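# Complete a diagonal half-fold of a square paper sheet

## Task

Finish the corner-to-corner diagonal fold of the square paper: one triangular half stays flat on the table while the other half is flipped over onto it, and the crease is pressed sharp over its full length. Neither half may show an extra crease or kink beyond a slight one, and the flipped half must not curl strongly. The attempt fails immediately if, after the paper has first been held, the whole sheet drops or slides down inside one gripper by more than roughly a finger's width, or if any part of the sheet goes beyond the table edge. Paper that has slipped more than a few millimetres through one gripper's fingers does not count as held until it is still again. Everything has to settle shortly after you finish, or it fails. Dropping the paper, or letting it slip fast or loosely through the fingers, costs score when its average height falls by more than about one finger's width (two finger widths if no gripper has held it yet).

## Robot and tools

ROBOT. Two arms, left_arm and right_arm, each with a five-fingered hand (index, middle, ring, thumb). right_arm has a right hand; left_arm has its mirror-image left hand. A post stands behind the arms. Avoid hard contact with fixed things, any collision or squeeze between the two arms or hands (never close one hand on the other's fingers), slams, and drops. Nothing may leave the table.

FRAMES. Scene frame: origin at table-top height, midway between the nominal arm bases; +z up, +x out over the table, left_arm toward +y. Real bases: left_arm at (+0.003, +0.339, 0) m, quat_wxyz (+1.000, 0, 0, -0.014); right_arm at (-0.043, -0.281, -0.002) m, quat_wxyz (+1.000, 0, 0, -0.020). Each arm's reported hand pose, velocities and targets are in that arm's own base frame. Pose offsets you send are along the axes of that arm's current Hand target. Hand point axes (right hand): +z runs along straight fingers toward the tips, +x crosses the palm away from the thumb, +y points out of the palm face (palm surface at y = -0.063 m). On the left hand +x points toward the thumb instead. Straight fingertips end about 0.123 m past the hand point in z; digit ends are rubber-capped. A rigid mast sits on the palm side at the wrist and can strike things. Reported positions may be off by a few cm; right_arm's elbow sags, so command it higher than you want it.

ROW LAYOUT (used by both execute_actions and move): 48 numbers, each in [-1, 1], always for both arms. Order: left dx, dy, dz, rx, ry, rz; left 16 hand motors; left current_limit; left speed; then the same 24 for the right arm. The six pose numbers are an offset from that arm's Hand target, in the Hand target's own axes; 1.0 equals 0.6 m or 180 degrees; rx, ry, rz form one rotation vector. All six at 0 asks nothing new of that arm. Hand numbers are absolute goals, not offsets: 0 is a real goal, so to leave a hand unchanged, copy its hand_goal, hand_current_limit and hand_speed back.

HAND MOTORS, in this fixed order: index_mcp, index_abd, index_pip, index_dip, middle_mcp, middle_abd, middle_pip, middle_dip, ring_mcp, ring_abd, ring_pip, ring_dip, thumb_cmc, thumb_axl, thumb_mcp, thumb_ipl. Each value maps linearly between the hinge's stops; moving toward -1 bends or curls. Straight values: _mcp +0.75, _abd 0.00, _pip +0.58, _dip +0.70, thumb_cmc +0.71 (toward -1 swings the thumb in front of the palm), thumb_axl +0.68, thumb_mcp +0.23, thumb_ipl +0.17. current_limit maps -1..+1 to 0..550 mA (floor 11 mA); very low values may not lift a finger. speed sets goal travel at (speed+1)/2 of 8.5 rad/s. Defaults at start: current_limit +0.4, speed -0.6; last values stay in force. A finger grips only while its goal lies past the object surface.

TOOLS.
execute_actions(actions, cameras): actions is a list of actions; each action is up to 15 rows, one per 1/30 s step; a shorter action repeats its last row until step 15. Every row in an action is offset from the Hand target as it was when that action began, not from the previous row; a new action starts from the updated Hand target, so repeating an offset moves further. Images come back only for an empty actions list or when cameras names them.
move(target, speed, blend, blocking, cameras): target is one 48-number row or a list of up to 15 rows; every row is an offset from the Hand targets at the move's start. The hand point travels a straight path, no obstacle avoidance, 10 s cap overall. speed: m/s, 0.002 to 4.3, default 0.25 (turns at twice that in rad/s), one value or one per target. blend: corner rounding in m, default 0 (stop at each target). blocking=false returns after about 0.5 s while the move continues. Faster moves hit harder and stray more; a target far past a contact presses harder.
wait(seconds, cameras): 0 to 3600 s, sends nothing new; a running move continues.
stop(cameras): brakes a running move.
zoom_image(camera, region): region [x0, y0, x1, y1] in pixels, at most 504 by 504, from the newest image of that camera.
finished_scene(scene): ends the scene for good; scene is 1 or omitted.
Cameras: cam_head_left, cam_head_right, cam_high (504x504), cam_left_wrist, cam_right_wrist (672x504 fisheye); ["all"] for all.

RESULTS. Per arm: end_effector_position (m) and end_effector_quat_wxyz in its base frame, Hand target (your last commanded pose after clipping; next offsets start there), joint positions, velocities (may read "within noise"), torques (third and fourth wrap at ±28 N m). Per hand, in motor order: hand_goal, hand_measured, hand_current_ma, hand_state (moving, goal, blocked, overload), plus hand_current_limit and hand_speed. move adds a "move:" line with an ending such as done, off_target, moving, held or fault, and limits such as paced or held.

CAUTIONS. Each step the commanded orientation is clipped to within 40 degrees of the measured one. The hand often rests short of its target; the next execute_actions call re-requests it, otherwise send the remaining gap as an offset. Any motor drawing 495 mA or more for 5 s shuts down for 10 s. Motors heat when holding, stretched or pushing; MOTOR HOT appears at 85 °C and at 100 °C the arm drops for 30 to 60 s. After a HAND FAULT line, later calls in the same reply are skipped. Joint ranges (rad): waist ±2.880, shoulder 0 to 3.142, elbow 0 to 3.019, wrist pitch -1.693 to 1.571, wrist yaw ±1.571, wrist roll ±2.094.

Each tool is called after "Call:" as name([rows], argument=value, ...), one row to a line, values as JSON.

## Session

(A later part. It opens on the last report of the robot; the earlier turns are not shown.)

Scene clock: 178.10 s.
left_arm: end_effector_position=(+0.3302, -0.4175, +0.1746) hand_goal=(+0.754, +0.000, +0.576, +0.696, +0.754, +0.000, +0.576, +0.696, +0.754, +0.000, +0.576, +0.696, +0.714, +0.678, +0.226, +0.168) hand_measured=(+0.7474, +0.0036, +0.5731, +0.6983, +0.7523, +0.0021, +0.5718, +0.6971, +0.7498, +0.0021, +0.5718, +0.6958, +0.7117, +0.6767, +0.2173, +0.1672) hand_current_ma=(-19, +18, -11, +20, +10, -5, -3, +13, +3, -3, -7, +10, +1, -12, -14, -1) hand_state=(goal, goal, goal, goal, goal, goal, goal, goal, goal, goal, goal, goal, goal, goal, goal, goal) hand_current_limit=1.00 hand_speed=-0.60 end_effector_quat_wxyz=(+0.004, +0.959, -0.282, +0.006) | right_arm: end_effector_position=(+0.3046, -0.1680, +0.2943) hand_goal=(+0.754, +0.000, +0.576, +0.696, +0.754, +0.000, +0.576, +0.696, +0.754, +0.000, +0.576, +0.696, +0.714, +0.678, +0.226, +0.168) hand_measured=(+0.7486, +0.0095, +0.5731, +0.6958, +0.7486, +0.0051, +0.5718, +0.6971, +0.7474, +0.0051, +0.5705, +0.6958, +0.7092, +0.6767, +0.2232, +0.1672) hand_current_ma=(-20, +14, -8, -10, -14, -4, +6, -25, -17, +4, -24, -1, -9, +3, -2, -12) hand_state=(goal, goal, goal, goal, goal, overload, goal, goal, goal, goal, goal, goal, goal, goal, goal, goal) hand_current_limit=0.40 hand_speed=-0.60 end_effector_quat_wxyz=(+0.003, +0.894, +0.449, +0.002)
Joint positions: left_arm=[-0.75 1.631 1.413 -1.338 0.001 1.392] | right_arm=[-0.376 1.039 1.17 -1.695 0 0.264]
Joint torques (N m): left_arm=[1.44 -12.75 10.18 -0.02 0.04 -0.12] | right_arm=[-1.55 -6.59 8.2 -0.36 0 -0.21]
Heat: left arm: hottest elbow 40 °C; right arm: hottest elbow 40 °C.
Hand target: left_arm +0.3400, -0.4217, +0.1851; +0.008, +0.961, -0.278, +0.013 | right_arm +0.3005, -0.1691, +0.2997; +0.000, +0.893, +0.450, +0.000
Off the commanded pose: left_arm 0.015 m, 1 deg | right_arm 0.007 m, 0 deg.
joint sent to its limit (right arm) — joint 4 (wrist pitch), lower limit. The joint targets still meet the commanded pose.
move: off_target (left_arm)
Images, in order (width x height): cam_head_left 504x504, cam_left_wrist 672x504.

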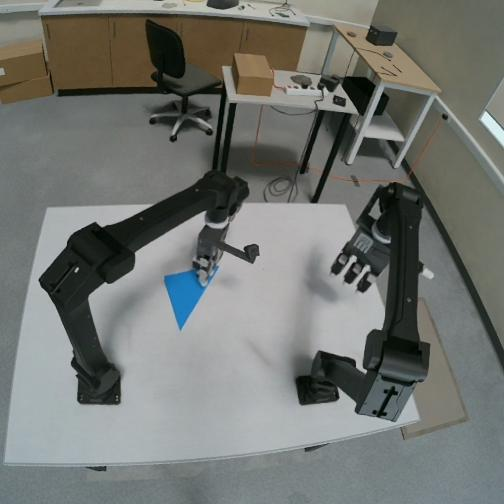

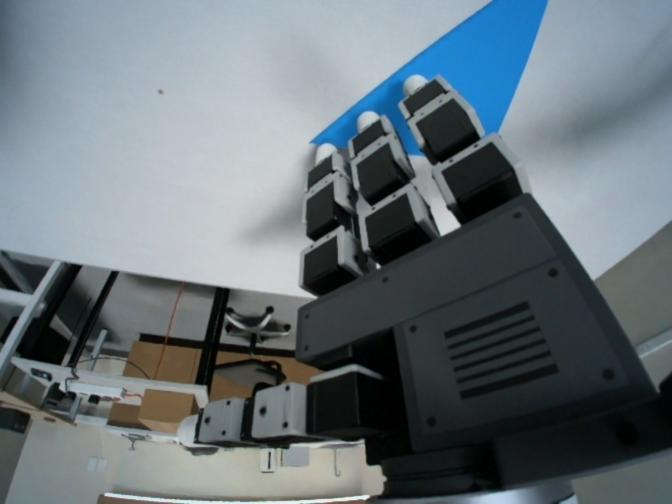

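Call:
move(target=[-0.0193,-0.0045,0.0412,0.0045,-0.010,0,0.748,0,0.576,0.696,0.748,0,0.576,0.696,0.748,0,0.576,0.696,0.714,0.678,0.226,0.168,1.0,-0.6,0,0,0,0,0,0,0.754,0,0.576,0.696,0.754,0,0.576,0.696,0.754,0,0.576,0.696,0.714,0.678,0.226,0.168,0.4,-0.6], speed=0.1, cameras=["cam_left_wrist"])

Call:
zoom_image(camera="cam_left_wrist", region=[240, 0, 560, 250])

Scene clock: 179.33 s.
left_arm: end_effector_position=(+0.3274, -0.4137, +0.1648) hand_goal=(+0.748, +0.000, +0.576, +0.696, +0.748, +0.000, +0.576, +0.696, +0.748, +0.000, +0.576, +0.696, +0.714, +0.678, +0.226, +0.168) hand_measured=(+0.7462, +0.0021, +0.5731, +0.6983, +0.7486, +0.0021, +0.5718, +0.6971, +0.7474, +0.0036, +0.5718, +0.6958, +0.7117, +0.6767, +0.2173, +0.1672) hand_current_ma=(-15, +14, -15, +18, +1, -17, -2, +2, +8, -4, -8, +2, +0, -3, -22, +4) hand_state=(goal, goal, goal, goal, goal, goal, goal, goal, goal, goal, goal, goal, goal, goal, goal, goal) hand_current_limit=1.00 hand_speed=-0.60 end_effector_quat_wxyz=(-0.003, +0.959, -0.282, -0.001) | right_arm: end_effector_position=(+0.3046, -0.1680, +0.2943) hand_goal=(+0.754, +0.000, +0.576, +0.696, +0.754, +0.000, +0.576, +0.696, +0.754, +0.000, +0.576, +0.696, +0.714, +0.678, +0.226, +0.168) hand_measured=(+0.7498, +0.0095, +0.5731, +0.6958, +0.7486, +0.0051, +0.5731, +0.6958, +0.7486, +0.0051, +0.5705, +0.6958, +0.7079, +0.6767, +0.2232, +0.1672) hand_current_ma=(-13, +7, -21, -9, -13, +7, +7, -1, -10, +2, -16, +16, -9, +12, -5, +0) hand_state=(goal, goal, goal, goal, goal, overload, goal, goal, goal, goal, goal, goal, goal, goal, goal, goal) hand_current_limit=0.40 hand_speed=-0.60 end_effector_quat_wxyz=(+0.003, +0.894, +0.449, +0.002)
Joint positions: left_arm=[-0.75 1.636 1.395 -1.334 -0.004 1.392] | right_arm=[-0.376 1.039 1.17 -1.695 0 0.264]
Joint torques (N m): left_arm=[1.03 -12.75 7.38 0.62 -0.09 -0.12] | right_arm=[-1.49 -6.59 8.18 -0.39 0 -0.21]
Heat: left arm: hottest elbow 40 °C; right arm: hottest elbow 40 °C.
Hand target: left_arm +0.3321, -0.4139, +0.1601; -0.003, +0.961, -0.278, +0.000 | right_arm +0.3005, -0.1691, +0.2997; +0.000, +0.893, +0.450, +0.000
Off the commanded pose: left_arm 0.007 m, 1 deg | right_arm 0.007 m, 0 deg.
joint sent to its limit (right arm) — joint 4 (wrist pitch), lower limit. The joint targets still meet the commanded pose.
move: done

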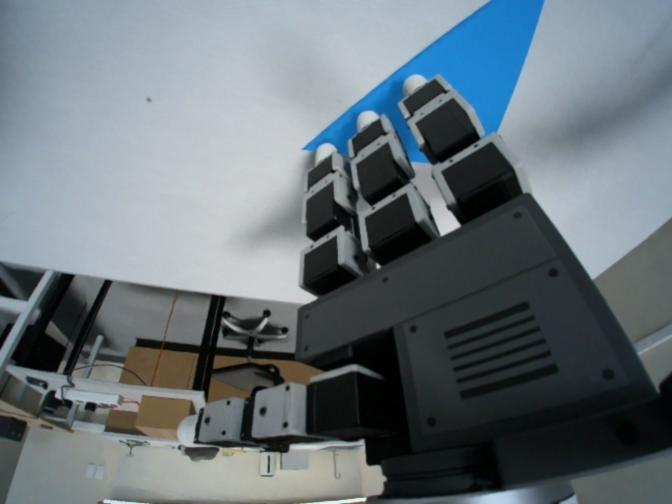

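Scaled by 1.575 from the camera's image (finer frame: 960x720).

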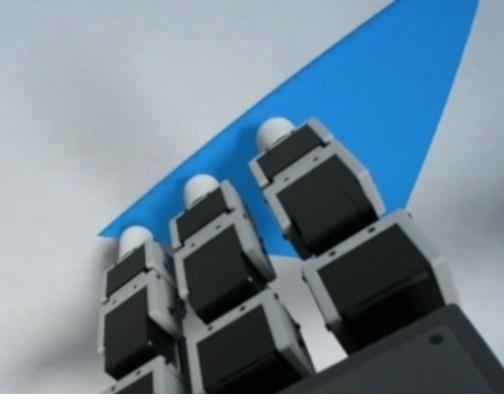

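Call:
move(target=[-0.0230,-0.0102,0.1583,0.0185,-0.0286,0,0.730,0,0.576,0.696,0.730,0,0.576,0.696,0.730,0,0.576,0.696,0.714,0.678,0.226,0.168,1.0,-0.6,0,0,0,0,0,0,0.754,0,0.576,0.696,0.754,0,0.576,0.696,0.754,0,0.576,0.696,0.714,0.678,0.226,0.168,0.4,-0.6], speed=0.12, cameras=["cam_left_wrist"])

Call:
zoom_image(camera="cam_left_wrist", region=[240, 0, 560, 250])

Scene clock: 180.97 s.
left_arm: end_effector_position=(+0.3322, -0.4095, +0.1293) hand_goal=(+0.730, +0.000, +0.576, +0.696, +0.730, +0.000, +0.576, +0.696, +0.730, +0.000, +0.576, +0.696, +0.714, +0.678, +0.226, +0.168) hand_measured=(+0.7233, -0.0565, +0.5718, +0.6920, +0.7269, -0.0125, +0.5718, +0.6907, +0.7281, -0.0052, +0.5718, +0.6920, +0.7104, +0.6767, +0.2173, +0.1672) hand_current_ma=(-15, -58, -3, +8, +5, -23, -3, -5, +12, -6, -5, +14, -1, +1, -20, +6) hand_state=(goal, blocked, goal, goal, goal, goal, goal, goal, goal, goal, goal, goal, goal, goal, goal, goal) hand_current_limit=1.00 hand_speed=-0.60 end_effector_quat_wxyz=(-0.016, +0.959, -0.281, +0.013) | right_arm: end_effector_position=(+0.3046, -0.1680, +0.2943) hand_goal=(+0.754, +0.000, +0.576, +0.696, +0.754, +0.000, +0.576, +0.696, +0.754, +0.000, +0.576, +0.696, +0.714, +0.678, +0.226, +0.168) hand_measured=(+0.7498, +0.0095, +0.5731, +0.6958, +0.7486, +0.0036, +0.5718, +0.6958, +0.7474, +0.0051, +0.5718, +0.6958, +0.7079, +0.6767, +0.2222, +0.1681) hand_current_ma=(-24, -5, +0, +6, -6, +10, -6, +6, -27, +24, -13, +6, -5, +20, -7, -5) hand_state=(goal, goal, goal, goal, goal, overload, goal, goal, goal, goal, goal, goal, goal, goal, goal, goal) hand_current_limit=0.40 hand_speed=-0.60 end_effector_quat_wxyz=(+0.003, +0.894, +0.449, +0.002)
Joint positions: left_arm=[-0.75 1.654 1.327 -1.236 -0.04 1.391] | right_arm=[-0.376 1.039 1.17 -1.695 0 0.264]
Joint torques (N m): left_arm=[0.73 -7 3.34 1.2 -0.32 -0.21] | right_arm=[-1.61 -6.59 8.2 -0.36 0 -0.22]
Heat: left arm: hottest elbow 40 °C; right arm: hottest elbow 40 °C.
Hand target: left_arm +0.3240, -0.4008, +0.0653; -0.044, +0.959, -0.277, -0.035 | right_arm +0.3005, -0.1691, +0.2997; +0.000, +0.893, +0.450, +0.000
Off the commanded pose: left_arm 0.065 m, 6 deg | right_arm 0.007 m, 0 deg.
joint sent to its limit (right arm) — joint 4 (wrist pitch), lower limit. The joint targets still meet the commanded pose.
move: off_target (left_arm)

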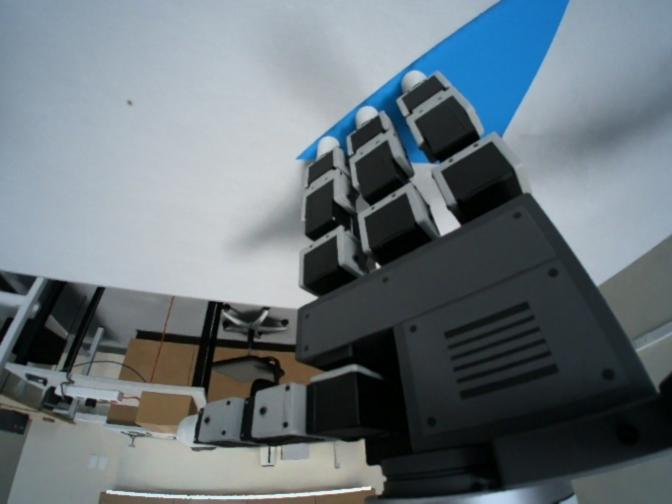

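Scaled by 1.575 from the camera's image (finer frame: 960x720).

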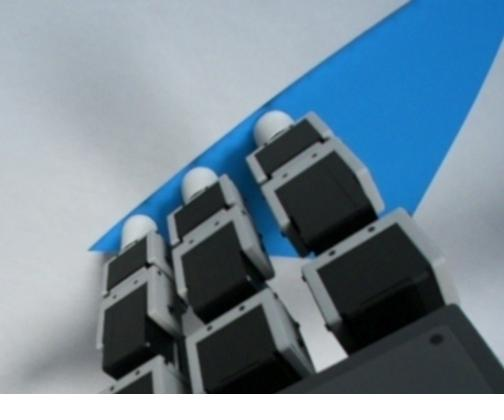

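Call:
move([
  [0.0333,0.0087,-0.1293,-0.0228,0.0383,0,0.730,0,0.576,0.696,0.730,0,0.576,0.696,0.730,0,0.576,0.696,0.714,0.678,0.226,0.168,1.0,-0.6,0,0,0,0,0,0,0.754,0,0.576,0.696,0.754,0,0.576,0.696,0.754,0,0.576,0.696,0.714,0.678,0.226,0.168,0.4,-0.6],
  [0.0417,0.0040,-0.2052,-0.0228,0.0383,0,0.730,0,0.576,0.696,0.730,0,0.576,0.696,0.730,0,0.576,0.696,0.714,0.678,0.226,0.168,1.0,-0.6,0,0,0,0,0,0,0.754,0,0.576,0.696,0.754,0,0.576,0.696,0.754,0,0.576,0.696,0.714,0.678,0.226,0.168,0.4,-0.6],
], speed=0.13, blend=[0.003,0], cameras=["cam_left_wrist","cam_head_left"])

Call:
zoom_image(camera="cam_left_wrist", region=[240, 0, 560, 250])

Call:
zoom_image(camera="cam_head_left", region=[145, 265, 225, 335])

Scene clock: 182.63 s.
left_arm: end_effector_position=(+0.3391, -0.4249, +0.1747) hand_goal=(+0.730, +0.000, +0.576, +0.696, +0.730, +0.000, +0.576, +0.696, +0.730, +0.000, +0.576, +0.696, +0.714, +0.678, +0.226, +0.168) hand_measured=(+0.7245, +0.0021, +0.5718, +0.6996, +0.7293, -0.0008, +0.5718, +0.6983, +0.7257, +0.0021, +0.5705, +0.6983, +0.7117, +0.6767, +0.2173, +0.1672) hand_current_ma=(-17, +11, -2, +2, +1, -15, -3, +11, +3, -5, -10, +11, +14, +1, -7, -2) hand_state=(goal, goal, goal, goal, goal, goal, goal, goal, goal, goal, goal, goal, goal, goal, goal, goal) hand_current_limit=1.00 hand_speed=-0.60 end_effector_quat_wxyz=(+0.003, +0.960, -0.281, +0.006) | right_arm: end_effector_position=(+0.3046, -0.1680, +0.2943) hand_goal=(+0.754, +0.000, +0.576, +0.696, +0.754, +0.000, +0.576, +0.696, +0.754, +0.000, +0.576, +0.696, +0.714, +0.678, +0.226, +0.168) hand_measured=(+0.7486, +0.0095, +0.5731, +0.6958, +0.7486, +0.0051, +0.5718, +0.6958, +0.7474, +0.0065, +0.5705, +0.6958, +0.7092, +0.6767, +0.2222, +0.1681) hand_current_ma=(-12, -1, -6, +13, -18, -2, +5, +1, -11, +4, -25, +2, -7, +7, +2, +2) hand_state=(goal, goal, goal, goal, goal, overload, goal, goal, goal, goal, goal, goal, goal, goal, goal, goal) hand_current_limit=0.40 hand_speed=-0.60 end_effector_quat_wxyz=(+0.003, +0.894, +0.449, +0.002)
Joint positions: left_arm=[-0.749 1.661 1.45 -1.347 0 1.391] | right_arm=[-0.376 1.039 1.17 -1.695 0 0.264]
Joint torques (N m): left_arm=[1.85 -13.22 10.21 -0.03 0.06 -0.09] | right_arm=[-1.61 -6.42 8.2 -0.35 -0.01 -0.21]
Heat: left arm: hottest elbow 40 °C; right arm: hottest elbow 40 °C.
Hand target: left_arm +0.3490, -0.4286, +0.1850; +0.007, +0.961, -0.278, +0.013 | right_arm +0.3005, -0.1691, +0.2997; +0.000, +0.893, +0.450, +0.000
Off the commanded pose: left_arm 0.015 m, 1 deg | right_arm 0.007 m, 0 deg.
joint sent to its limit (right arm) — joint 4 (wrist pitch), lower limit. The joint targets still meet the commanded pose.
move: off_target (left_arm)
Images, in order (width x height): cam_head_left 504x504, cam_left_wrist 672x504.

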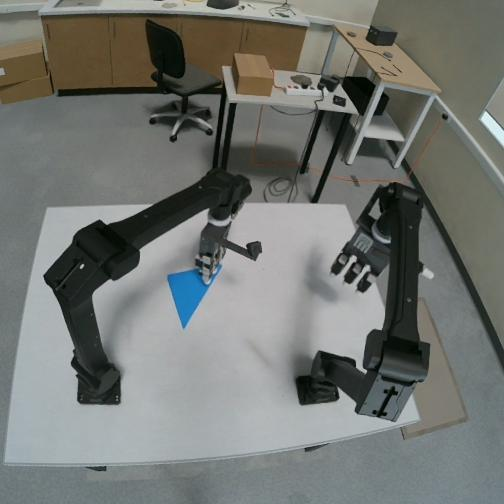

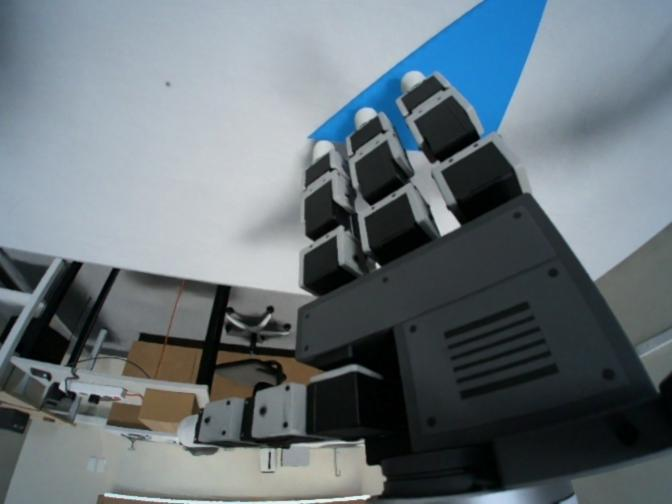

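Scaled by 1.575 from the camera's image (finer frame: 960x720).

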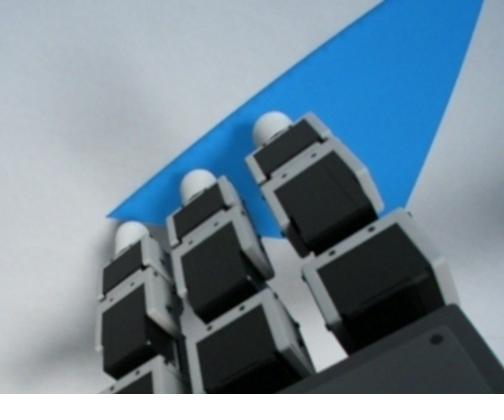

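Scaled by 6.300 from the camera's image (finer frame: 720x720).

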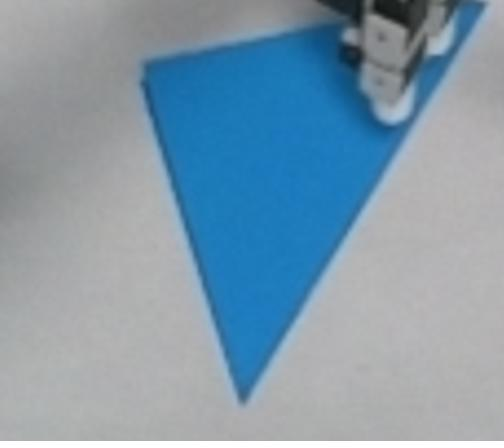

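Call:
move(target=[-0.0126,0.0192,0.0412,0.0045,-0.010,0,0.730,0,0.576,0.696,0.730,0,0.576,0.696,0.730,0,0.576,0.696,0.714,0.678,0.226,0.168,1.0,-0.6,0,0,0,0,0,0,0.754,0,0.576,0.696,0.754,0,0.576,0.696,0.754,0,0.576,0.696,0.714,0.678,0.226,0.168,0.4,-0.6], speed=0.1, cameras=["cam_left_wrist"])

Call:
zoom_image(camera="cam_left_wrist", region=[240, 0, 560, 250])

Scene clock: 183.97 s.
left_arm: end_effector_position=(+0.3368, -0.4290, +0.1629) hand_goal=(+0.730, +0.000, +0.576, +0.696, +0.730, +0.000, +0.576, +0.696, +0.730, +0.000, +0.576, +0.696, +0.714, +0.678, +0.226, +0.168) hand_measured=(+0.7245, +0.0021, +0.5731, +0.6983, +0.7293, -0.0008, +0.5718, +0.6983, +0.7257, +0.0021, +0.5718, +0.6983, +0.7104, +0.6767, +0.2173, +0.1672) hand_current_ma=(-21, +13, -1, +11, +7, -14, -3, +12, +4, -9, -12, +11, +5, -4, -14, +2) hand_state=(goal, goal, goal, goal, goal, goal, goal, goal, goal, goal, goal, goal, goal, goal, goal, goal) hand_current_limit=1.00 hand_speed=-0.60 end_effector_quat_wxyz=(-0.004, +0.960, -0.280, -0.003) | right_arm: end_effector_position=(+0.3046, -0.1680, +0.2943) hand_goal=(+0.754, +0.000, +0.576, +0.696, +0.754, +0.000, +0.576, +0.696, +0.754, +0.000, +0.576, +0.696, +0.714, +0.678, +0.226, +0.168) hand_measured=(+0.7498, +0.0095, +0.5731, +0.6958, +0.7486, +0.0036, +0.5718, +0.6958, +0.7474, +0.0051, +0.5705, +0.6958, +0.7079, +0.6767, +0.2232, +0.1681) hand_current_ma=(-24, +8, -6, +3, -17, +2, -9, -11, -19, +8, -15, +3, -10, +1, -3, +4) hand_state=(goal, goal, goal, goal, goal, overload, goal, goal, goal, goal, goal, goal, goal, goal, goal, goal) hand_current_limit=0.40 hand_speed=-0.60 end_effector_quat_wxyz=(+0.003, +0.894, +0.449, +0.002)
Joint positions: left_arm=[-0.761 1.683 1.45 -1.347 -0.005 1.377] | right_arm=[-0.376 1.039 1.17 -1.695 0 0.264]
Joint torques (N m): left_arm=[0.15 -13.33 7.79 0.59 -0.06 -0.22] | right_arm=[-1.67 -6.59 8.2 -0.38 0.01 -0.22]
Heat: left arm: hottest elbow 40 °C; right arm: hottest elbow 40 °C.
Hand target: left_arm +0.3370, -0.4349, +0.1603; -0.004, +0.961, -0.278, +0.000 | right_arm +0.3005, -0.1691, +0.2997; +0.000, +0.893, +0.450, +0.000
Off the commanded pose: left_arm 0.006 m, 0 deg | right_arm 0.007 m, 0 deg.
joint sent to its limit (right arm) — joint 4 (wrist pitch), lower limit. The joint targets still meet the commanded pose.
move: done

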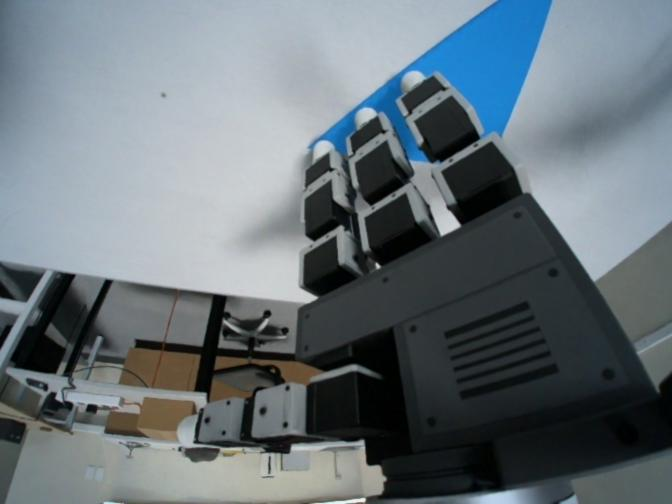

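Scaled by 1.575 from the camera's image (finer frame: 960x720).

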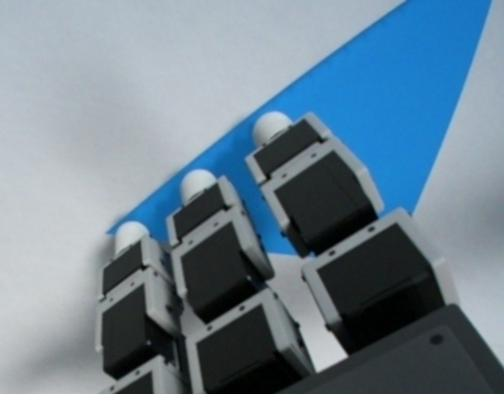

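Call:
move(target=[-0.0229,-0.0191,0.1583,0.0185,-0.0286,0,0.744,0,0.576,0.696,0.744,0,0.576,0.696,0.744,0,0.576,0.696,0.714,0.678,0.226,0.168,1.0,-0.6,0,0,0,0,0,0,0.754,0,0.576,0.696,0.754,0,0.576,0.696,0.754,0,0.576,0.696,0.714,0.678,0.226,0.168,0.4,-0.6], speed=0.12, cameras=["cam_left_wrist"])

Call:
zoom_image(camera="cam_left_wrist", region=[240, 0, 560, 250])

Scene clock: 185.33 s.
left_arm: end_effector_position=(+0.3411, -0.4254, +0.1298) hand_goal=(+0.744, +0.000, +0.576, +0.696, +0.744, +0.000, +0.576, +0.696, +0.744, +0.000, +0.576, +0.696, +0.714, +0.678, +0.226, +0.168) hand_measured=(+0.7354, -0.0521, +0.5718, +0.6920, +0.7378, -0.0096, +0.5718, +0.6894, +0.7378, -0.0052, +0.5718, +0.6932, +0.7104, +0.6767, +0.2173, +0.1672) hand_current_ma=(-13, -60, -6, +6, -3, -15, +3, -1, +1, -11, -10, +3, +2, -5, -10, +1) hand_state=(goal, blocked, goal, goal, goal, goal, goal, goal, goal, goal, goal, goal, goal, goal, goal, goal) hand_current_limit=1.00 hand_speed=-0.60 end_effector_quat_wxyz=(-0.015, +0.960, -0.279, +0.012) | right_arm: end_effector_position=(+0.3046, -0.1680, +0.2943) hand_goal=(+0.754, +0.000, +0.576, +0.696, +0.754, +0.000, +0.576, +0.696, +0.754, +0.000, +0.576, +0.696, +0.714, +0.678, +0.226, +0.168) hand_measured=(+0.7498, +0.0095, +0.5731, +0.6958, +0.7486, +0.0036, +0.5731, +0.6958, +0.7474, +0.0065, +0.5718, +0.6958, +0.7092, +0.6767, +0.2222, +0.1681) hand_current_ma=(-17, +10, -9, +0, -4, +6, +13, -3, -30, +18, -23, +9, -17, +4, -19, -4) hand_state=(goal, goal, goal, goal, goal, overload, goal, goal, goal, goal, goal, goal, goal, goal, goal, goal) hand_current_limit=0.40 hand_speed=-0.60 end_effector_quat_wxyz=(+0.003, +0.894, +0.449, +0.002)
Joint positions: left_arm=[-0.761 1.696 1.383 -1.25 -0.038 1.377] | right_arm=[-0.376 1.039 1.17 -1.695 0 0.264]
Joint torques (N m): left_arm=[0.73 -8.12 3.47 1.1 -0.36 -0.21] | right_arm=[-1.55 -6.53 8.2 -0.39 0 -0.21]
Heat: left arm: hottest elbow 40 °C; right arm: hottest elbow 40 °C.
Hand target: left_arm +0.3317, -0.4172, +0.0653; -0.044, +0.959, -0.277, -0.035 | right_arm +0.3005, -0.1691, +0.2997; +0.000, +0.893, +0.450, +0.000
Off the commanded pose: left_arm 0.066 m, 6 deg | right_arm 0.007 m, 0 deg.
joint sent to its limit (right arm) — joint 4 (wrist pitch), lower limit. The joint targets still meet the commanded pose.
move: off_target (left_arm)

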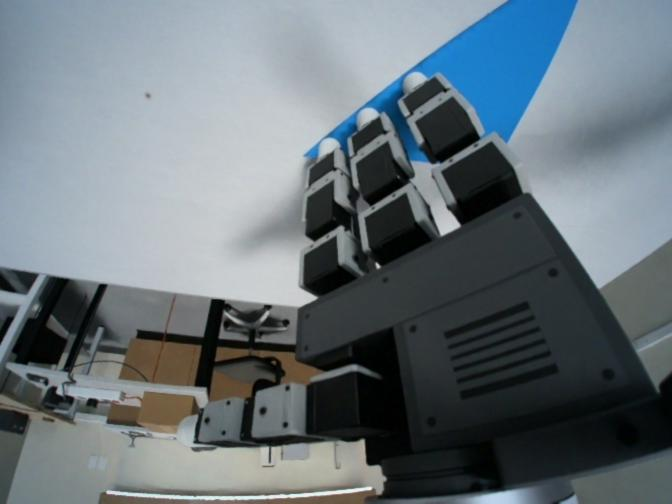

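Scaled by 1.575 from the camera's image (finer frame: 960x720).

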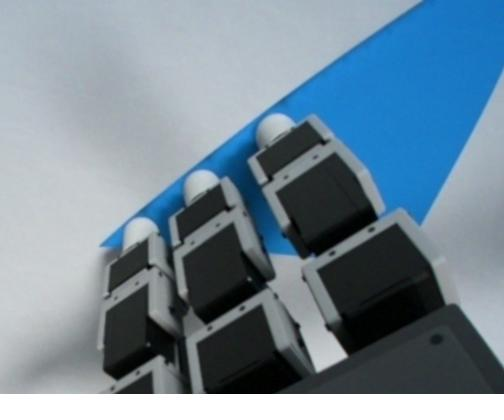

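Call:
move([
  [0.0333,0.0087,-0.1293,-0.0228,0.0383,0,0.744,0,0.576,0.696,0.744,0,0.576,0.696,0.744,0,0.576,0.696,0.714,0.678,0.226,0.168,1.0,-0.6,0,0,0,0,0,0,0.754,0,0.576,0.696,0.754,0,0.576,0.696,0.754,0,0.576,0.696,0.714,0.678,0.226,0.168,0.4,-0.6],
  [0.0465,0.0040,-0.2057,-0.0228,0.0383,0,0.744,0,0.576,0.696,0.744,0,0.576,0.696,0.744,0,0.576,0.696,0.714,0.678,0.226,0.168,1.0,-0.6,0,0,0,0,0,0,0.754,0,0.576,0.696,0.754,0,0.576,0.696,0.754,0,0.576,0.696,0.714,0.678,0.226,0.168,0.4,-0.6],
], speed=0.13, blend=[0.003,0], cameras=["cam_left_wrist","cam_head_left"])

Call:
zoom_image(camera="cam_left_wrist", region=[240, 0, 560, 250])

Call:
zoom_image(camera="cam_head_left", region=[145, 265, 225, 335])

Scene clock: 187.13 s.
left_arm: end_effector_position=(+0.3503, -0.4429, +0.1774) hand_goal=(+0.744, +0.000, +0.576, +0.696, +0.744, +0.000, +0.576, +0.696, +0.744, +0.000, +0.576, +0.696, +0.714, +0.678, +0.226, +0.168) hand_measured=(+0.7378, +0.0021, +0.5731, +0.6983, +0.7426, +0.0007, +0.5718, +0.6958, +0.7390, +0.0036, +0.5718, +0.6996, +0.7117, +0.6767, +0.2173, +0.1672) hand_current_ma=(-11, -1, -13, +9, +8, -12, +2, +6, +9, -10, -9, +13, +1, -6, -11, -2) hand_state=(goal, goal, goal, goal, goal, goal, goal, goal, goal, goal, goal, goal, goal, goal, goal, goal) hand_current_limit=1.00 hand_speed=-0.60 end_effector_quat_wxyz=(+0.004, +0.960, -0.279, +0.007) | right_arm: end_effector_position=(+0.3046, -0.1680, +0.2943) hand_goal=(+0.754, +0.000, +0.576, +0.696, +0.754, +0.000, +0.576, +0.696, +0.754, +0.000, +0.576, +0.696, +0.714, +0.678, +0.226, +0.168) hand_measured=(+0.7486, +0.0095, +0.5718, +0.6958, +0.7486, +0.0051, +0.5718, +0.6958, +0.7474, +0.0065, +0.5705, +0.6971, +0.7092, +0.6777, +0.2232, +0.1672) hand_current_ma=(-32, +8, -8, -9, -18, -5, +1, -15, -32, +24, -8, +5, -5, -3, +0, +0) hand_state=(goal, goal, goal, goal, goal, overload, goal, goal, goal, goal, goal, goal, goal, goal, goal, goal) hand_current_limit=0.40 hand_speed=-0.60 end_effector_quat_wxyz=(+0.003, +0.894, +0.449, +0.002)
Joint positions: left_arm=[-0.761 1.709 1.519 -1.365 -0.001 1.377] | right_arm=[-0.376 1.039 1.17 -1.695 0 0.264]
Joint torques (N m): left_arm=[1.9 -14.21 10.29 -0.05 0.04 -0.04] | right_arm=[-1.61 -6.48 8.18 -0.39 -0.01 -0.21]
Heat: left arm: hottest elbow 40 °C; right arm: hottest elbow 40 °C.
Hand target: left_arm +0.3593, -0.4468, +0.1854; +0.007, +0.961, -0.278, +0.013 | right_arm +0.3005, -0.1691, +0.2997; +0.000, +0.893, +0.450, +0.000
Off the commanded pose: left_arm 0.013 m, 1 deg | right_arm 0.007 m, 0 deg.
joint sent to its limit (right arm) — joint 4 (wrist pitch), lower limit. The joint targets still meet the commanded pose.
move: off_target (left_arm)
Images, in order (width x height): cam_head_left 504x504, cam_left_wrist 672x504.

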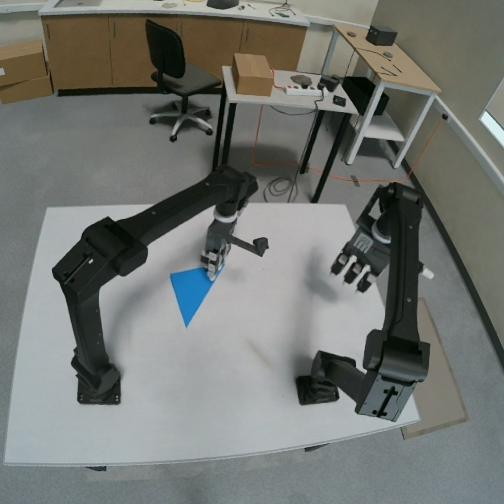

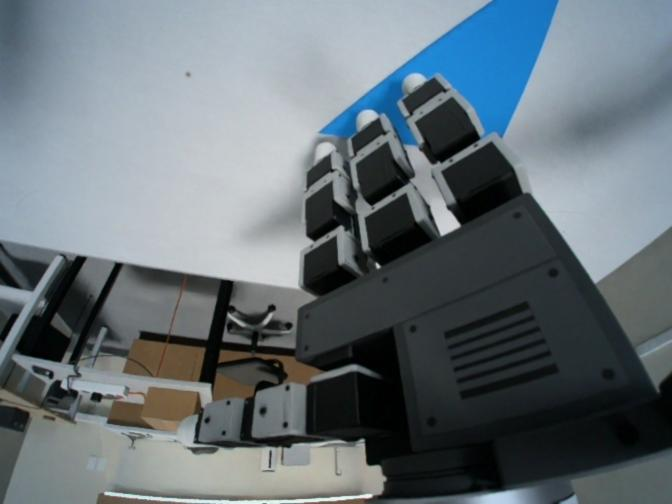

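Scaled by 1.575 from the camera's image (finer frame: 960x720).

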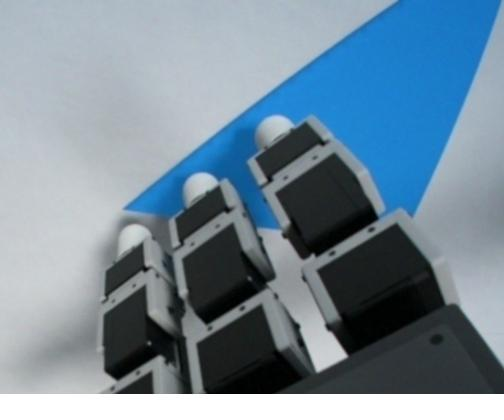

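Scaled by 6.300 from the camera's image (finer frame: 720x720).

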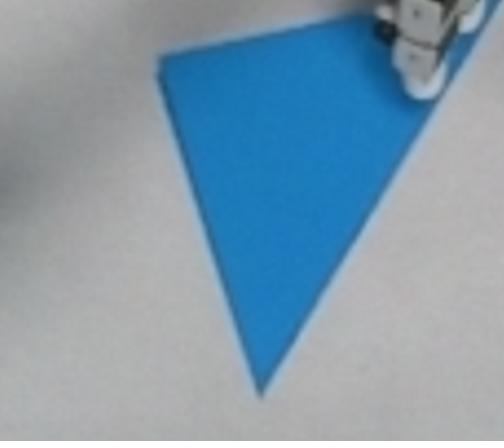

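Call:
move(target=[-0.0042,-0.0044,0.0412,0.0045,-0.010,0.008,0.730,0,0.576,0.696,0.730,0,0.576,0.696,0.730,0,0.576,0.696,0.714,0.678,0.226,0.168,1.0,-0.6,0,0,0,0,0,0,0.754,0,0.576,0.696,0.754,0,0.576,0.696,0.754,0,0.576,0.696,0.714,0.678,0.226,0.168,0.4,-0.6], speed=0.1, cameras=["cam_left_wrist"])

Call:
zoom_image(camera="cam_left_wrist", region=[240, 0, 560, 250])

Scene clock: 188.17 s.
left_arm: end_effector_position=(+0.3504, -0.4427, +0.1559) hand_goal=(+0.730, +0.000, +0.576, +0.696, +0.730, +0.000, +0.576, +0.696, +0.730, +0.000, +0.576, +0.696, +0.714, +0.678, +0.226, +0.168) hand_measured=(+0.7293, +0.0036, +0.5718, +0.6996, +0.7306, +0.0007, +0.5718, +0.6971, +0.7293, +0.0021, +0.5718, +0.6996, +0.7117, +0.6767, +0.2173, +0.1672) hand_current_ma=(-13, +8, -9, +13, +9, -8, +3, +7, +9, -9, -17, +10, -2, -4, -14, -4) hand_state=(goal, goal, goal, goal, goal, goal, goal, goal, goal, goal, goal, goal, goal, goal, goal, goal) hand_current_limit=1.00 hand_speed=-0.60 end_effector_quat_wxyz=(-0.008, +0.958, -0.288, -0.009) | right_arm: end_effector_position=(+0.3046, -0.1680, +0.2943) hand_goal=(+0.754, +0.000, +0.576, +0.696, +0.754, +0.000, +0.576, +0.696, +0.754, +0.000, +0.576, +0.696, +0.714, +0.678, +0.226, +0.168) hand_measured=(+0.7486, +0.0095, +0.5731, +0.6971, +0.7486, +0.0036, +0.5718, +0.6971, +0.7486, +0.0051, +0.5705, +0.6958, +0.7092, +0.6777, +0.2232, +0.1681) hand_current_ma=(-19, -2, -11, -18, -11, -1, +19, -2, -16, +19, -18, -8, -6, -4, -4, -7) hand_state=(goal, goal, goal, goal, goal, overload, goal, goal, goal, goal, goal, goal, goal, goal, goal, goal) hand_current_limit=0.40 hand_speed=-0.60 end_effector_quat_wxyz=(+0.003, +0.894, +0.449, +0.002)
Joint positions: left_arm=[-0.761 1.748 1.519 -1.365 -0.006 1.394] | right_arm=[-0.376 1.039 1.17 -1.695 0 0.264]
Joint torques (N m): left_arm=[1.73 -14.74 8.85 0.47 -0.09 0.08] | right_arm=[-1.55 -6.59 8.18 -0.38 0 -0.22]
Heat: left arm: hottest elbow 40 °C; right arm: hottest elbow 40 °C.
Hand target: left_arm +0.3591, -0.4438, +0.1606; -0.004, +0.957, -0.290, +0.000 | right_arm +0.3005, -0.1691, +0.2997; +0.000, +0.893, +0.450, +0.000
Off the commanded pose: left_arm 0.010 m, 1 deg | right_arm 0.007 m, 0 deg.
joint sent to its limit (right arm) — joint 4 (wrist pitch), lower limit. The joint targets still meet the commanded pose.
move: done

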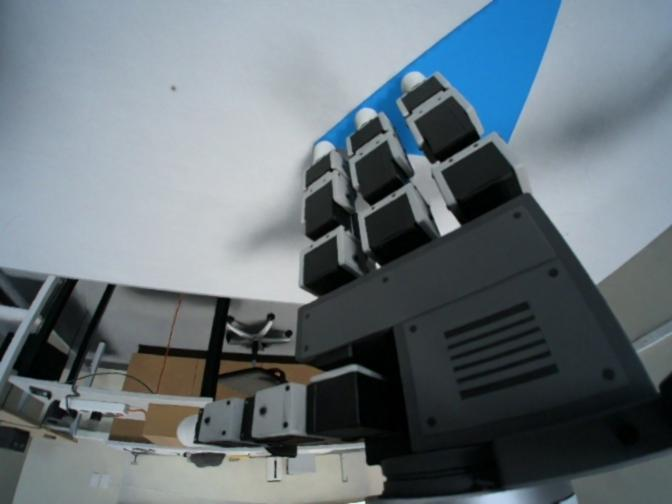

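Scaled by 1.575 from the camera's image (finer frame: 960x720).

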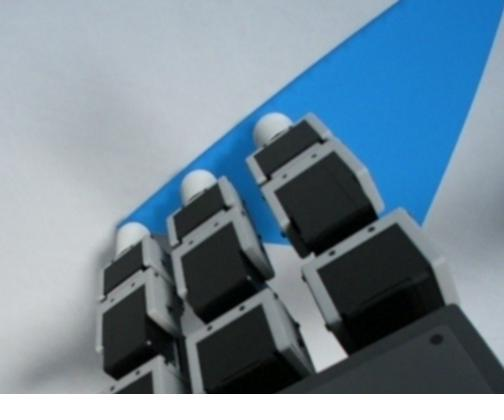

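Call:
move(target=[-0.0343,-0.0085,0.1583,0.0185,-0.0286,0,0.714,0,0.576,0.696,0.714,0,0.576,0.696,0.714,0,0.576,0.696,0.714,0.678,0.226,0.168,1.0,-0.6,0,0,0,0,0,0,0.754,0,0.576,0.696,0.754,0,0.576,0.696,0.754,0,0.576,0.696,0.714,0.678,0.226,0.168,0.4,-0.6], speed=0.12, cameras=["cam_left_wrist"])

Call:
zoom_image(camera="cam_left_wrist", region=[240, 0, 560, 250])

Scene clock: 189.73 s.
left_arm: end_effector_position=(+0.3546, -0.4374, +0.1303) hand_goal=(+0.714, +0.000, +0.576, +0.696, +0.714, +0.000, +0.576, +0.696, +0.714, +0.000, +0.576, +0.696, +0.714, +0.678, +0.226, +0.168) hand_measured=(+0.7064, -0.0360, +0.5731, +0.6920, +0.7101, -0.0066, +0.5718, +0.6920, +0.7113, -0.0052, +0.5718, +0.6932, +0.7117, +0.6767, +0.2173, +0.1672) hand_current_ma=(-17, -26, -5, +3, +7, -15, +1, +3, +2, -14, -15, +7, +2, +2, -11, +1) hand_state=(goal, blocked, goal, goal, goal, goal, goal, goal, goal, goal, goal, goal, goal, goal, goal, goal) hand_current_limit=1.00 hand_speed=-0.60 end_effector_quat_wxyz=(-0.017, +0.957, -0.288, +0.014) | right_arm: end_effector_position=(+0.3046, -0.1680, +0.2943) hand_goal=(+0.754, +0.000, +0.576, +0.696, +0.754, +0.000, +0.576, +0.696, +0.754, +0.000, +0.576, +0.696, +0.714, +0.678, +0.226, +0.168) hand_measured=(+0.7486, +0.0095, +0.5718, +0.6958, +0.7486, +0.0051, +0.5718, +0.6971, +0.7474, +0.0051, +0.5705, +0.6945, +0.7092, +0.6777, +0.2232, +0.1672) hand_current_ma=(-31, +24, -9, +8, -11, +4, +13, -13, -23, +17, -25, +11, -8, +10, -17, -20) hand_state=(goal, goal, goal, goal, goal, overload, goal, goal, goal, goal, goal, goal, goal, goal, goal, goal) hand_current_limit=0.40 hand_speed=-0.60 end_effector_quat_wxyz=(+0.003, +0.894, +0.449, +0.002)
Joint positions: left_arm=[-0.761 1.742 1.447 -1.266 -0.044 1.395] | right_arm=[-0.376 1.039 1.17 -1.695 0 0.264]
Joint torques (N m): left_arm=[1.03 -8.41 3.59 0.91 -0.27 -0.08] | right_arm=[-1.61 -6.53 8.18 -0.36 0 -0.21]
Heat: left arm: hottest elbow 40 °C; right arm: hottest elbow 41 °C.
Hand target: left_arm +0.3449, -0.4273, +0.0657; -0.045, +0.956, -0.289, -0.035 | right_arm +0.3005, -0.1691, +0.2997; +0.000, +0.893, +0.450, +0.000
Off the commanded pose: left_arm 0.066 m, 6 deg | right_arm 0.007 m, 0 deg.
joint sent to its limit (right arm) — joint 4 (wrist pitch), lower limit. The joint targets still meet the commanded pose.
move: off_target (left_arm)

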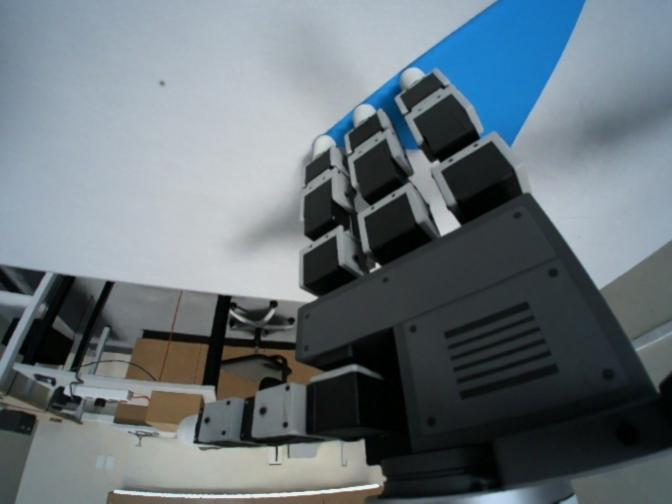

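Scaled by 1.575 from the camera's image (finer frame: 960x720).

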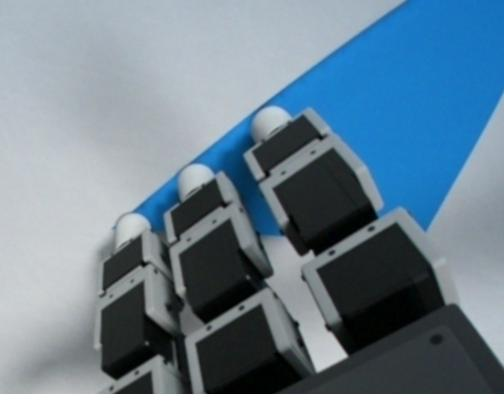

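Call:
move([
  [0.0332,0.0073,-0.1295,-0.0228,0.0383,0,0.714,0,0.576,0.696,0.714,0,0.576,0.696,0.714,0,0.576,0.696,0.714,0.678,0.226,0.168,1.0,-0.6,0,0,0,0,0,0,0.754,0,0.576,0.696,0.754,0,0.576,0.696,0.754,0,0.576,0.696,0.714,0.678,0.226,0.168,0.4,-0.6],
  [0.0428,0.0020,-0.2055,-0.0228,0.0383,0,0.714,0,0.576,0.696,0.714,0,0.576,0.696,0.714,0,0.576,0.696,0.714,0.678,0.226,0.168,1.0,-0.6,0,0,0,0,0,0,0.754,0,0.576,0.696,0.754,0,0.576,0.696,0.754,0,0.576,0.696,0.714,0.678,0.226,0.168,0.4,-0.6],
], speed=0.13, blend=[0.003,0], cameras=["cam_left_wrist","cam_head_left"])

Call:
zoom_image(camera="cam_left_wrist", region=[240, 0, 560, 250])

Call:
zoom_image(camera="cam_head_left", region=[145, 265, 225, 335])

Scene clock: 191.50 s.
left_arm: end_effector_position=(+0.3609, -0.4531, +0.1771) hand_goal=(+0.714, +0.000, +0.576, +0.696, +0.714, +0.000, +0.576, +0.696, +0.714, +0.000, +0.576, +0.696, +0.714, +0.678, +0.226, +0.168) hand_measured=(+0.7088, +0.0036, +0.5731, +0.6996, +0.7113, +0.0021, +0.5718, +0.6996, +0.7113, +0.0021, +0.5718, +0.6983, +0.7117, +0.6767, +0.2173, +0.1672) hand_current_ma=(-11, +8, -9, +8, +9, -3, -5, +8, +4, -13, -11, +13, +1, -4, -31, +3) hand_state=(goal, goal, goal, goal, goal, goal, goal, goal, goal, goal, goal, goal, goal, goal, goal, goal) hand_current_limit=1.00 hand_speed=-0.60 end_effector_quat_wxyz=(+0.003, +0.957, -0.288, +0.006) | right_arm: end_effector_position=(+0.3046, -0.1680, +0.2943) hand_goal=(+0.754, +0.000, +0.576, +0.696, +0.754, +0.000, +0.576, +0.696, +0.754, +0.000, +0.576, +0.696, +0.714, +0.678, +0.226, +0.168) hand_measured=(+0.7498, +0.0080, +0.5731, +0.6958, +0.7486, +0.0051, +0.5731, +0.6958, +0.7474, +0.0051, +0.5705, +0.6958, +0.7079, +0.6777, +0.2242, +0.1672) hand_current_ma=(-20, +11, -14, -13, -16, +4, +4, +0, -24, +19, -22, +12, +4, +7, +8, -7) hand_state=(goal, goal, goal, goal, goal, overload, goal, goal, goal, goal, goal, goal, goal, goal, goal, goal) hand_current_limit=0.40 hand_speed=-0.60 end_effector_quat_wxyz=(+0.003, +0.894, +0.449, +0.002)
Joint positions: left_arm=[-0.759 1.753 1.578 -1.382 -0.001 1.396] | right_arm=[-0.376 1.039 1.17 -1.695 0 0.264]
Joint torques (N m): left_arm=[1.73 -14.62 10.33 -0.09 0.07 0.07] | right_arm=[-1.55 -6.53 8.2 -0.35 0 -0.22]
Heat: left arm: hottest elbow 40 °C; right arm: hottest elbow 41 °C.
Hand target: left_arm +0.3706, -0.4555, +0.1857; +0.007, +0.957, -0.290, +0.012 | right_arm +0.3005, -0.1691, +0.2997; +0.000, +0.893, +0.450, +0.000
Off the commanded pose: left_arm 0.013 m, 1 deg | right_arm 0.007 m, 0 deg.
joint sent to its limit (right arm) — joint 4 (wrist pitch), lower limit. The joint targets still meet the commanded pose.
move: off_target (left_arm)
Images, in order (width x height): cam_head_left 504x504, cam_left_wrist 672x504.

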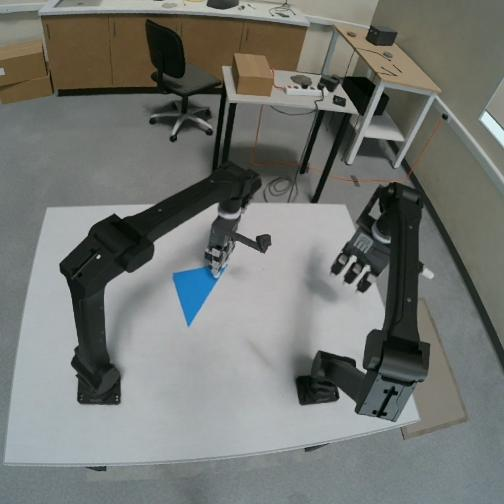

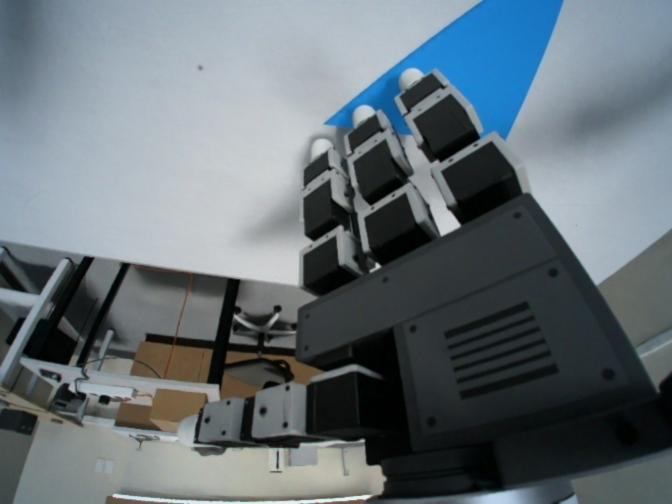

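Scaled by 1.575 from the camera's image (finer frame: 960x720).

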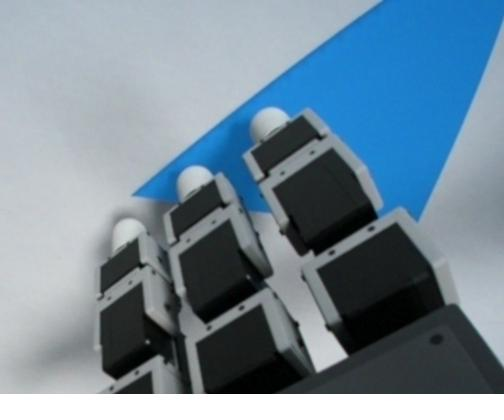

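Scaled by 6.300 from the camera's image (finer frame: 720x720).

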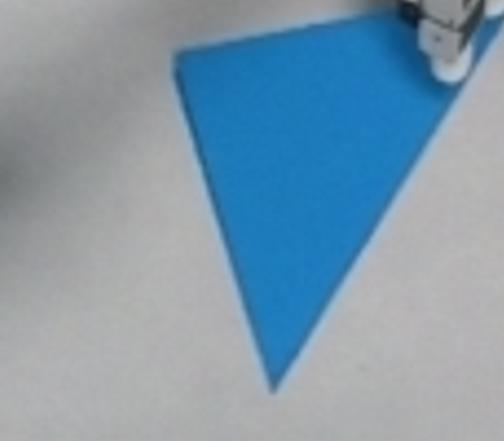

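Call:
move(target=[-0.0042,-0.0044,0.0412,0.0045,-0.010,0,0.710,0,0.576,0.696,0.710,0,0.576,0.696,0.710,0,0.576,0.696,0.714,0.678,0.226,0.168,1.0,-0.6,0,0,0,0,0,0,0.754,0,0.576,0.696,0.754,0,0.576,0.696,0.754,0,0.576,0.696,0.714,0.678,0.226,0.168,0.4,-0.6], speed=0.1, cameras=["cam_left_wrist"])

Call:
zoom_image(camera="cam_left_wrist", region=[240, 0, 560, 250])

Scene clock: 192.50 s.
left_arm: end_effector_position=(+0.3625, -0.4531, +0.1596) hand_goal=(+0.710, +0.000, +0.576, +0.696, +0.710, +0.000, +0.576, +0.696, +0.710, +0.000, +0.576, +0.696, +0.714, +0.678, +0.226, +0.168) hand_measured=(+0.7088, +0.0036, +0.5731, +0.6996, +0.7101, +0.0021, +0.5718, +0.6996, +0.7101, +0.0021, +0.5718, +0.6983, +0.7104, +0.6767, +0.2183, +0.1672) hand_current_ma=(-12, +16, -6, +7, +12, -9, -5, +8, +12, -11, -5, +9, +3, -4, -21, +15) hand_state=(goal, goal, goal, goal, goal, goal, goal, goal, goal, goal, goal, goal, goal, goal, goal, goal) hand_current_limit=1.00 hand_speed=-0.60 end_effector_quat_wxyz=(-0.006, +0.957, -0.289, -0.006) | right_arm: end_effector_position=(+0.3046, -0.1680, +0.2943) hand_goal=(+0.754, +0.000, +0.576, +0.696, +0.754, +0.000, +0.576, +0.696, +0.754, +0.000, +0.576, +0.696, +0.714, +0.678, +0.226, +0.168) hand_measured=(+0.7498, +0.0109, +0.5731, +0.6958, +0.7486, +0.0036, +0.5718, +0.6958, +0.7486, +0.0051, +0.5705, +0.6958, +0.7079, +0.6777, +0.2222, +0.1672) hand_current_ma=(-7, +9, -5, +6, -1, +11, +9, -9, -23, +21, -15, +7, -10, -2, -14, +2) hand_state=(goal, goal, goal, goal, goal, overload, goal, goal, goal, goal, goal, goal, goal, goal, goal, goal) hand_current_limit=0.40 hand_speed=-0.60 end_effector_quat_wxyz=(+0.003, +0.894, +0.449, +0.002)
Joint positions: left_arm=[-0.759 1.784 1.578 -1.382 -0.006 1.398] | right_arm=[-0.376 1.039 1.17 -1.695 0 0.264]
Joint torques (N m): left_arm=[1.67 -15.03 8.47 0.55 -0.08 0.1] | right_arm=[-1.67 -6.59 8.21 -0.39 -0.01 -0.22]
Heat: left arm: hottest elbow 40 °C; right arm: hottest elbow 41 °C.
Hand target: left_arm +0.3704, -0.4524, +0.1608; -0.005, +0.957, -0.290, -0.001 | right_arm +0.3005, -0.1691, +0.2997; +0.000, +0.893, +0.450, +0.000
Off the commanded pose: left_arm 0.008 m, 1 deg | right_arm 0.007 m, 0 deg.
joint sent to its limit (right arm) — joint 4 (wrist pitch), lower limit. The joint targets still meet the commanded pose.
move: done

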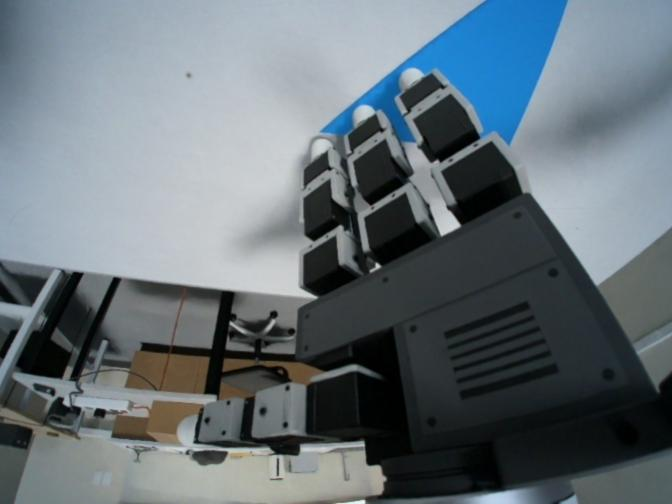

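Scaled by 1.575 from the camera's image (finer frame: 960x720).

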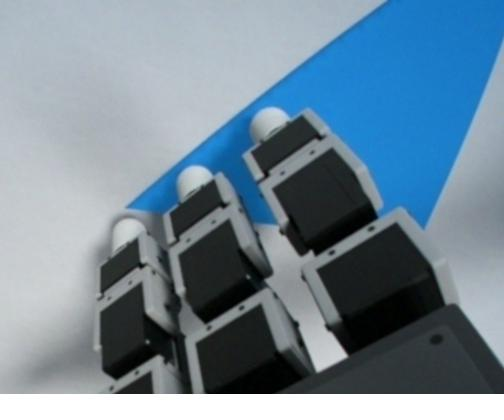

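Call:
move(target=[-0.0316,-0.0068,0.1583,0.0185,-0.0286,0,0.705,0,0.576,0.696,0.705,0,0.576,0.696,0.705,0,0.576,0.696,0.714,0.678,0.226,0.168,1.0,-0.6,0,0,0,0,0,0,0.754,0,0.576,0.696,0.754,0,0.576,0.696,0.754,0,0.576,0.696,0.714,0.678,0.226,0.168,0.4,-0.6], speed=0.12, cameras=["cam_left_wrist"])

Call:
zoom_image(camera="cam_left_wrist", region=[240, 0, 560, 250])

Scene clock: 193.83 s.
left_arm: end_effector_position=(+0.3656, -0.4468, +0.1305) hand_goal=(+0.706, +0.000, +0.576, +0.696, +0.706, +0.000, +0.576, +0.696, +0.706, +0.000, +0.576, +0.696, +0.714, +0.678, +0.226, +0.168) hand_measured=(+0.6956, -0.0389, +0.5731, +0.6920, +0.7004, -0.0066, +0.5718, +0.6920, +0.7052, -0.0052, +0.5718, +0.6920, +0.7104, +0.6767, +0.2183, +0.1672) hand_current_ma=(-25, -30, -12, +5, +7, -17, -7, +2, +11, -8, -14, +18, +1, -4, -21, +3) hand_state=(goal, blocked, goal, goal, goal, goal, goal, goal, goal, goal, goal, goal, goal, goal, goal, goal) hand_current_limit=1.00 hand_speed=-0.60 end_effector_quat_wxyz=(-0.019, +0.957, -0.289, +0.012) | right_arm: end_effector_position=(+0.3046, -0.1680, +0.2943) hand_goal=(+0.754, +0.000, +0.576, +0.696, +0.754, +0.000, +0.576, +0.696, +0.754, +0.000, +0.576, +0.696, +0.714, +0.678, +0.226, +0.168) hand_measured=(+0.7498, +0.0080, +0.5731, +0.6958, +0.7474, +0.0051, +0.5718, +0.6958, +0.7474, +0.0051, +0.5705, +0.6958, +0.7079, +0.6777, +0.2232, +0.1672) hand_current_ma=(-33, +7, -15, -3, -4, +6, -5, -16, -25, +13, -20, +20, +18, +7, -9, +2) hand_state=(goal, goal, goal, goal, goal, overload, goal, goal, goal, goal, goal, goal, goal, goal, goal, goal) hand_current_limit=0.40 hand_speed=-0.60 end_effector_quat_wxyz=(+0.003, +0.894, +0.449, +0.002)
Joint positions: left_arm=[-0.759 1.781 1.502 -1.286 -0.044 1.398] | right_arm=[-0.376 1.039 1.17 -1.695 0 0.264]
Joint torques (N m): left_arm=[1.14 -9.76 3.81 0.94 -0.28 -0.08] | right_arm=[-1.55 -6.53 8.2 -0.39 -0.01 -0.22]
Heat: left arm: hottest elbow 40 °C; right arm: hottest elbow 41 °C.
Hand target: left_arm +0.3571, -0.4376, +0.0661; -0.045, +0.956, -0.289, -0.035 | right_arm +0.3005, -0.1691, +0.2997; +0.000, +0.893, +0.450, +0.000
Off the commanded pose: left_arm 0.066 m, 6 deg | right_arm 0.007 m, 0 deg.
joint sent to its limit (right arm) — joint 4 (wrist pitch), lower limit. The joint targets still meet the commanded pose.
move: off_target (left_arm)

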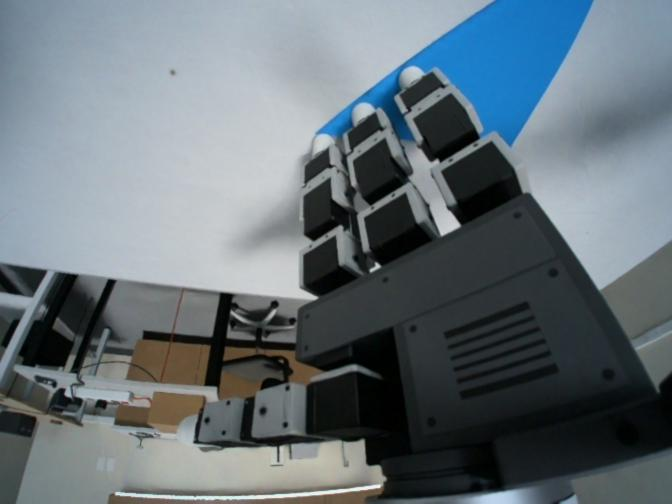

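Scaled by 1.575 from the camera's image (finer frame: 960x720).

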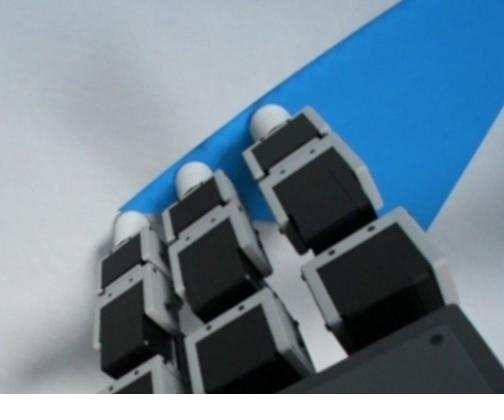

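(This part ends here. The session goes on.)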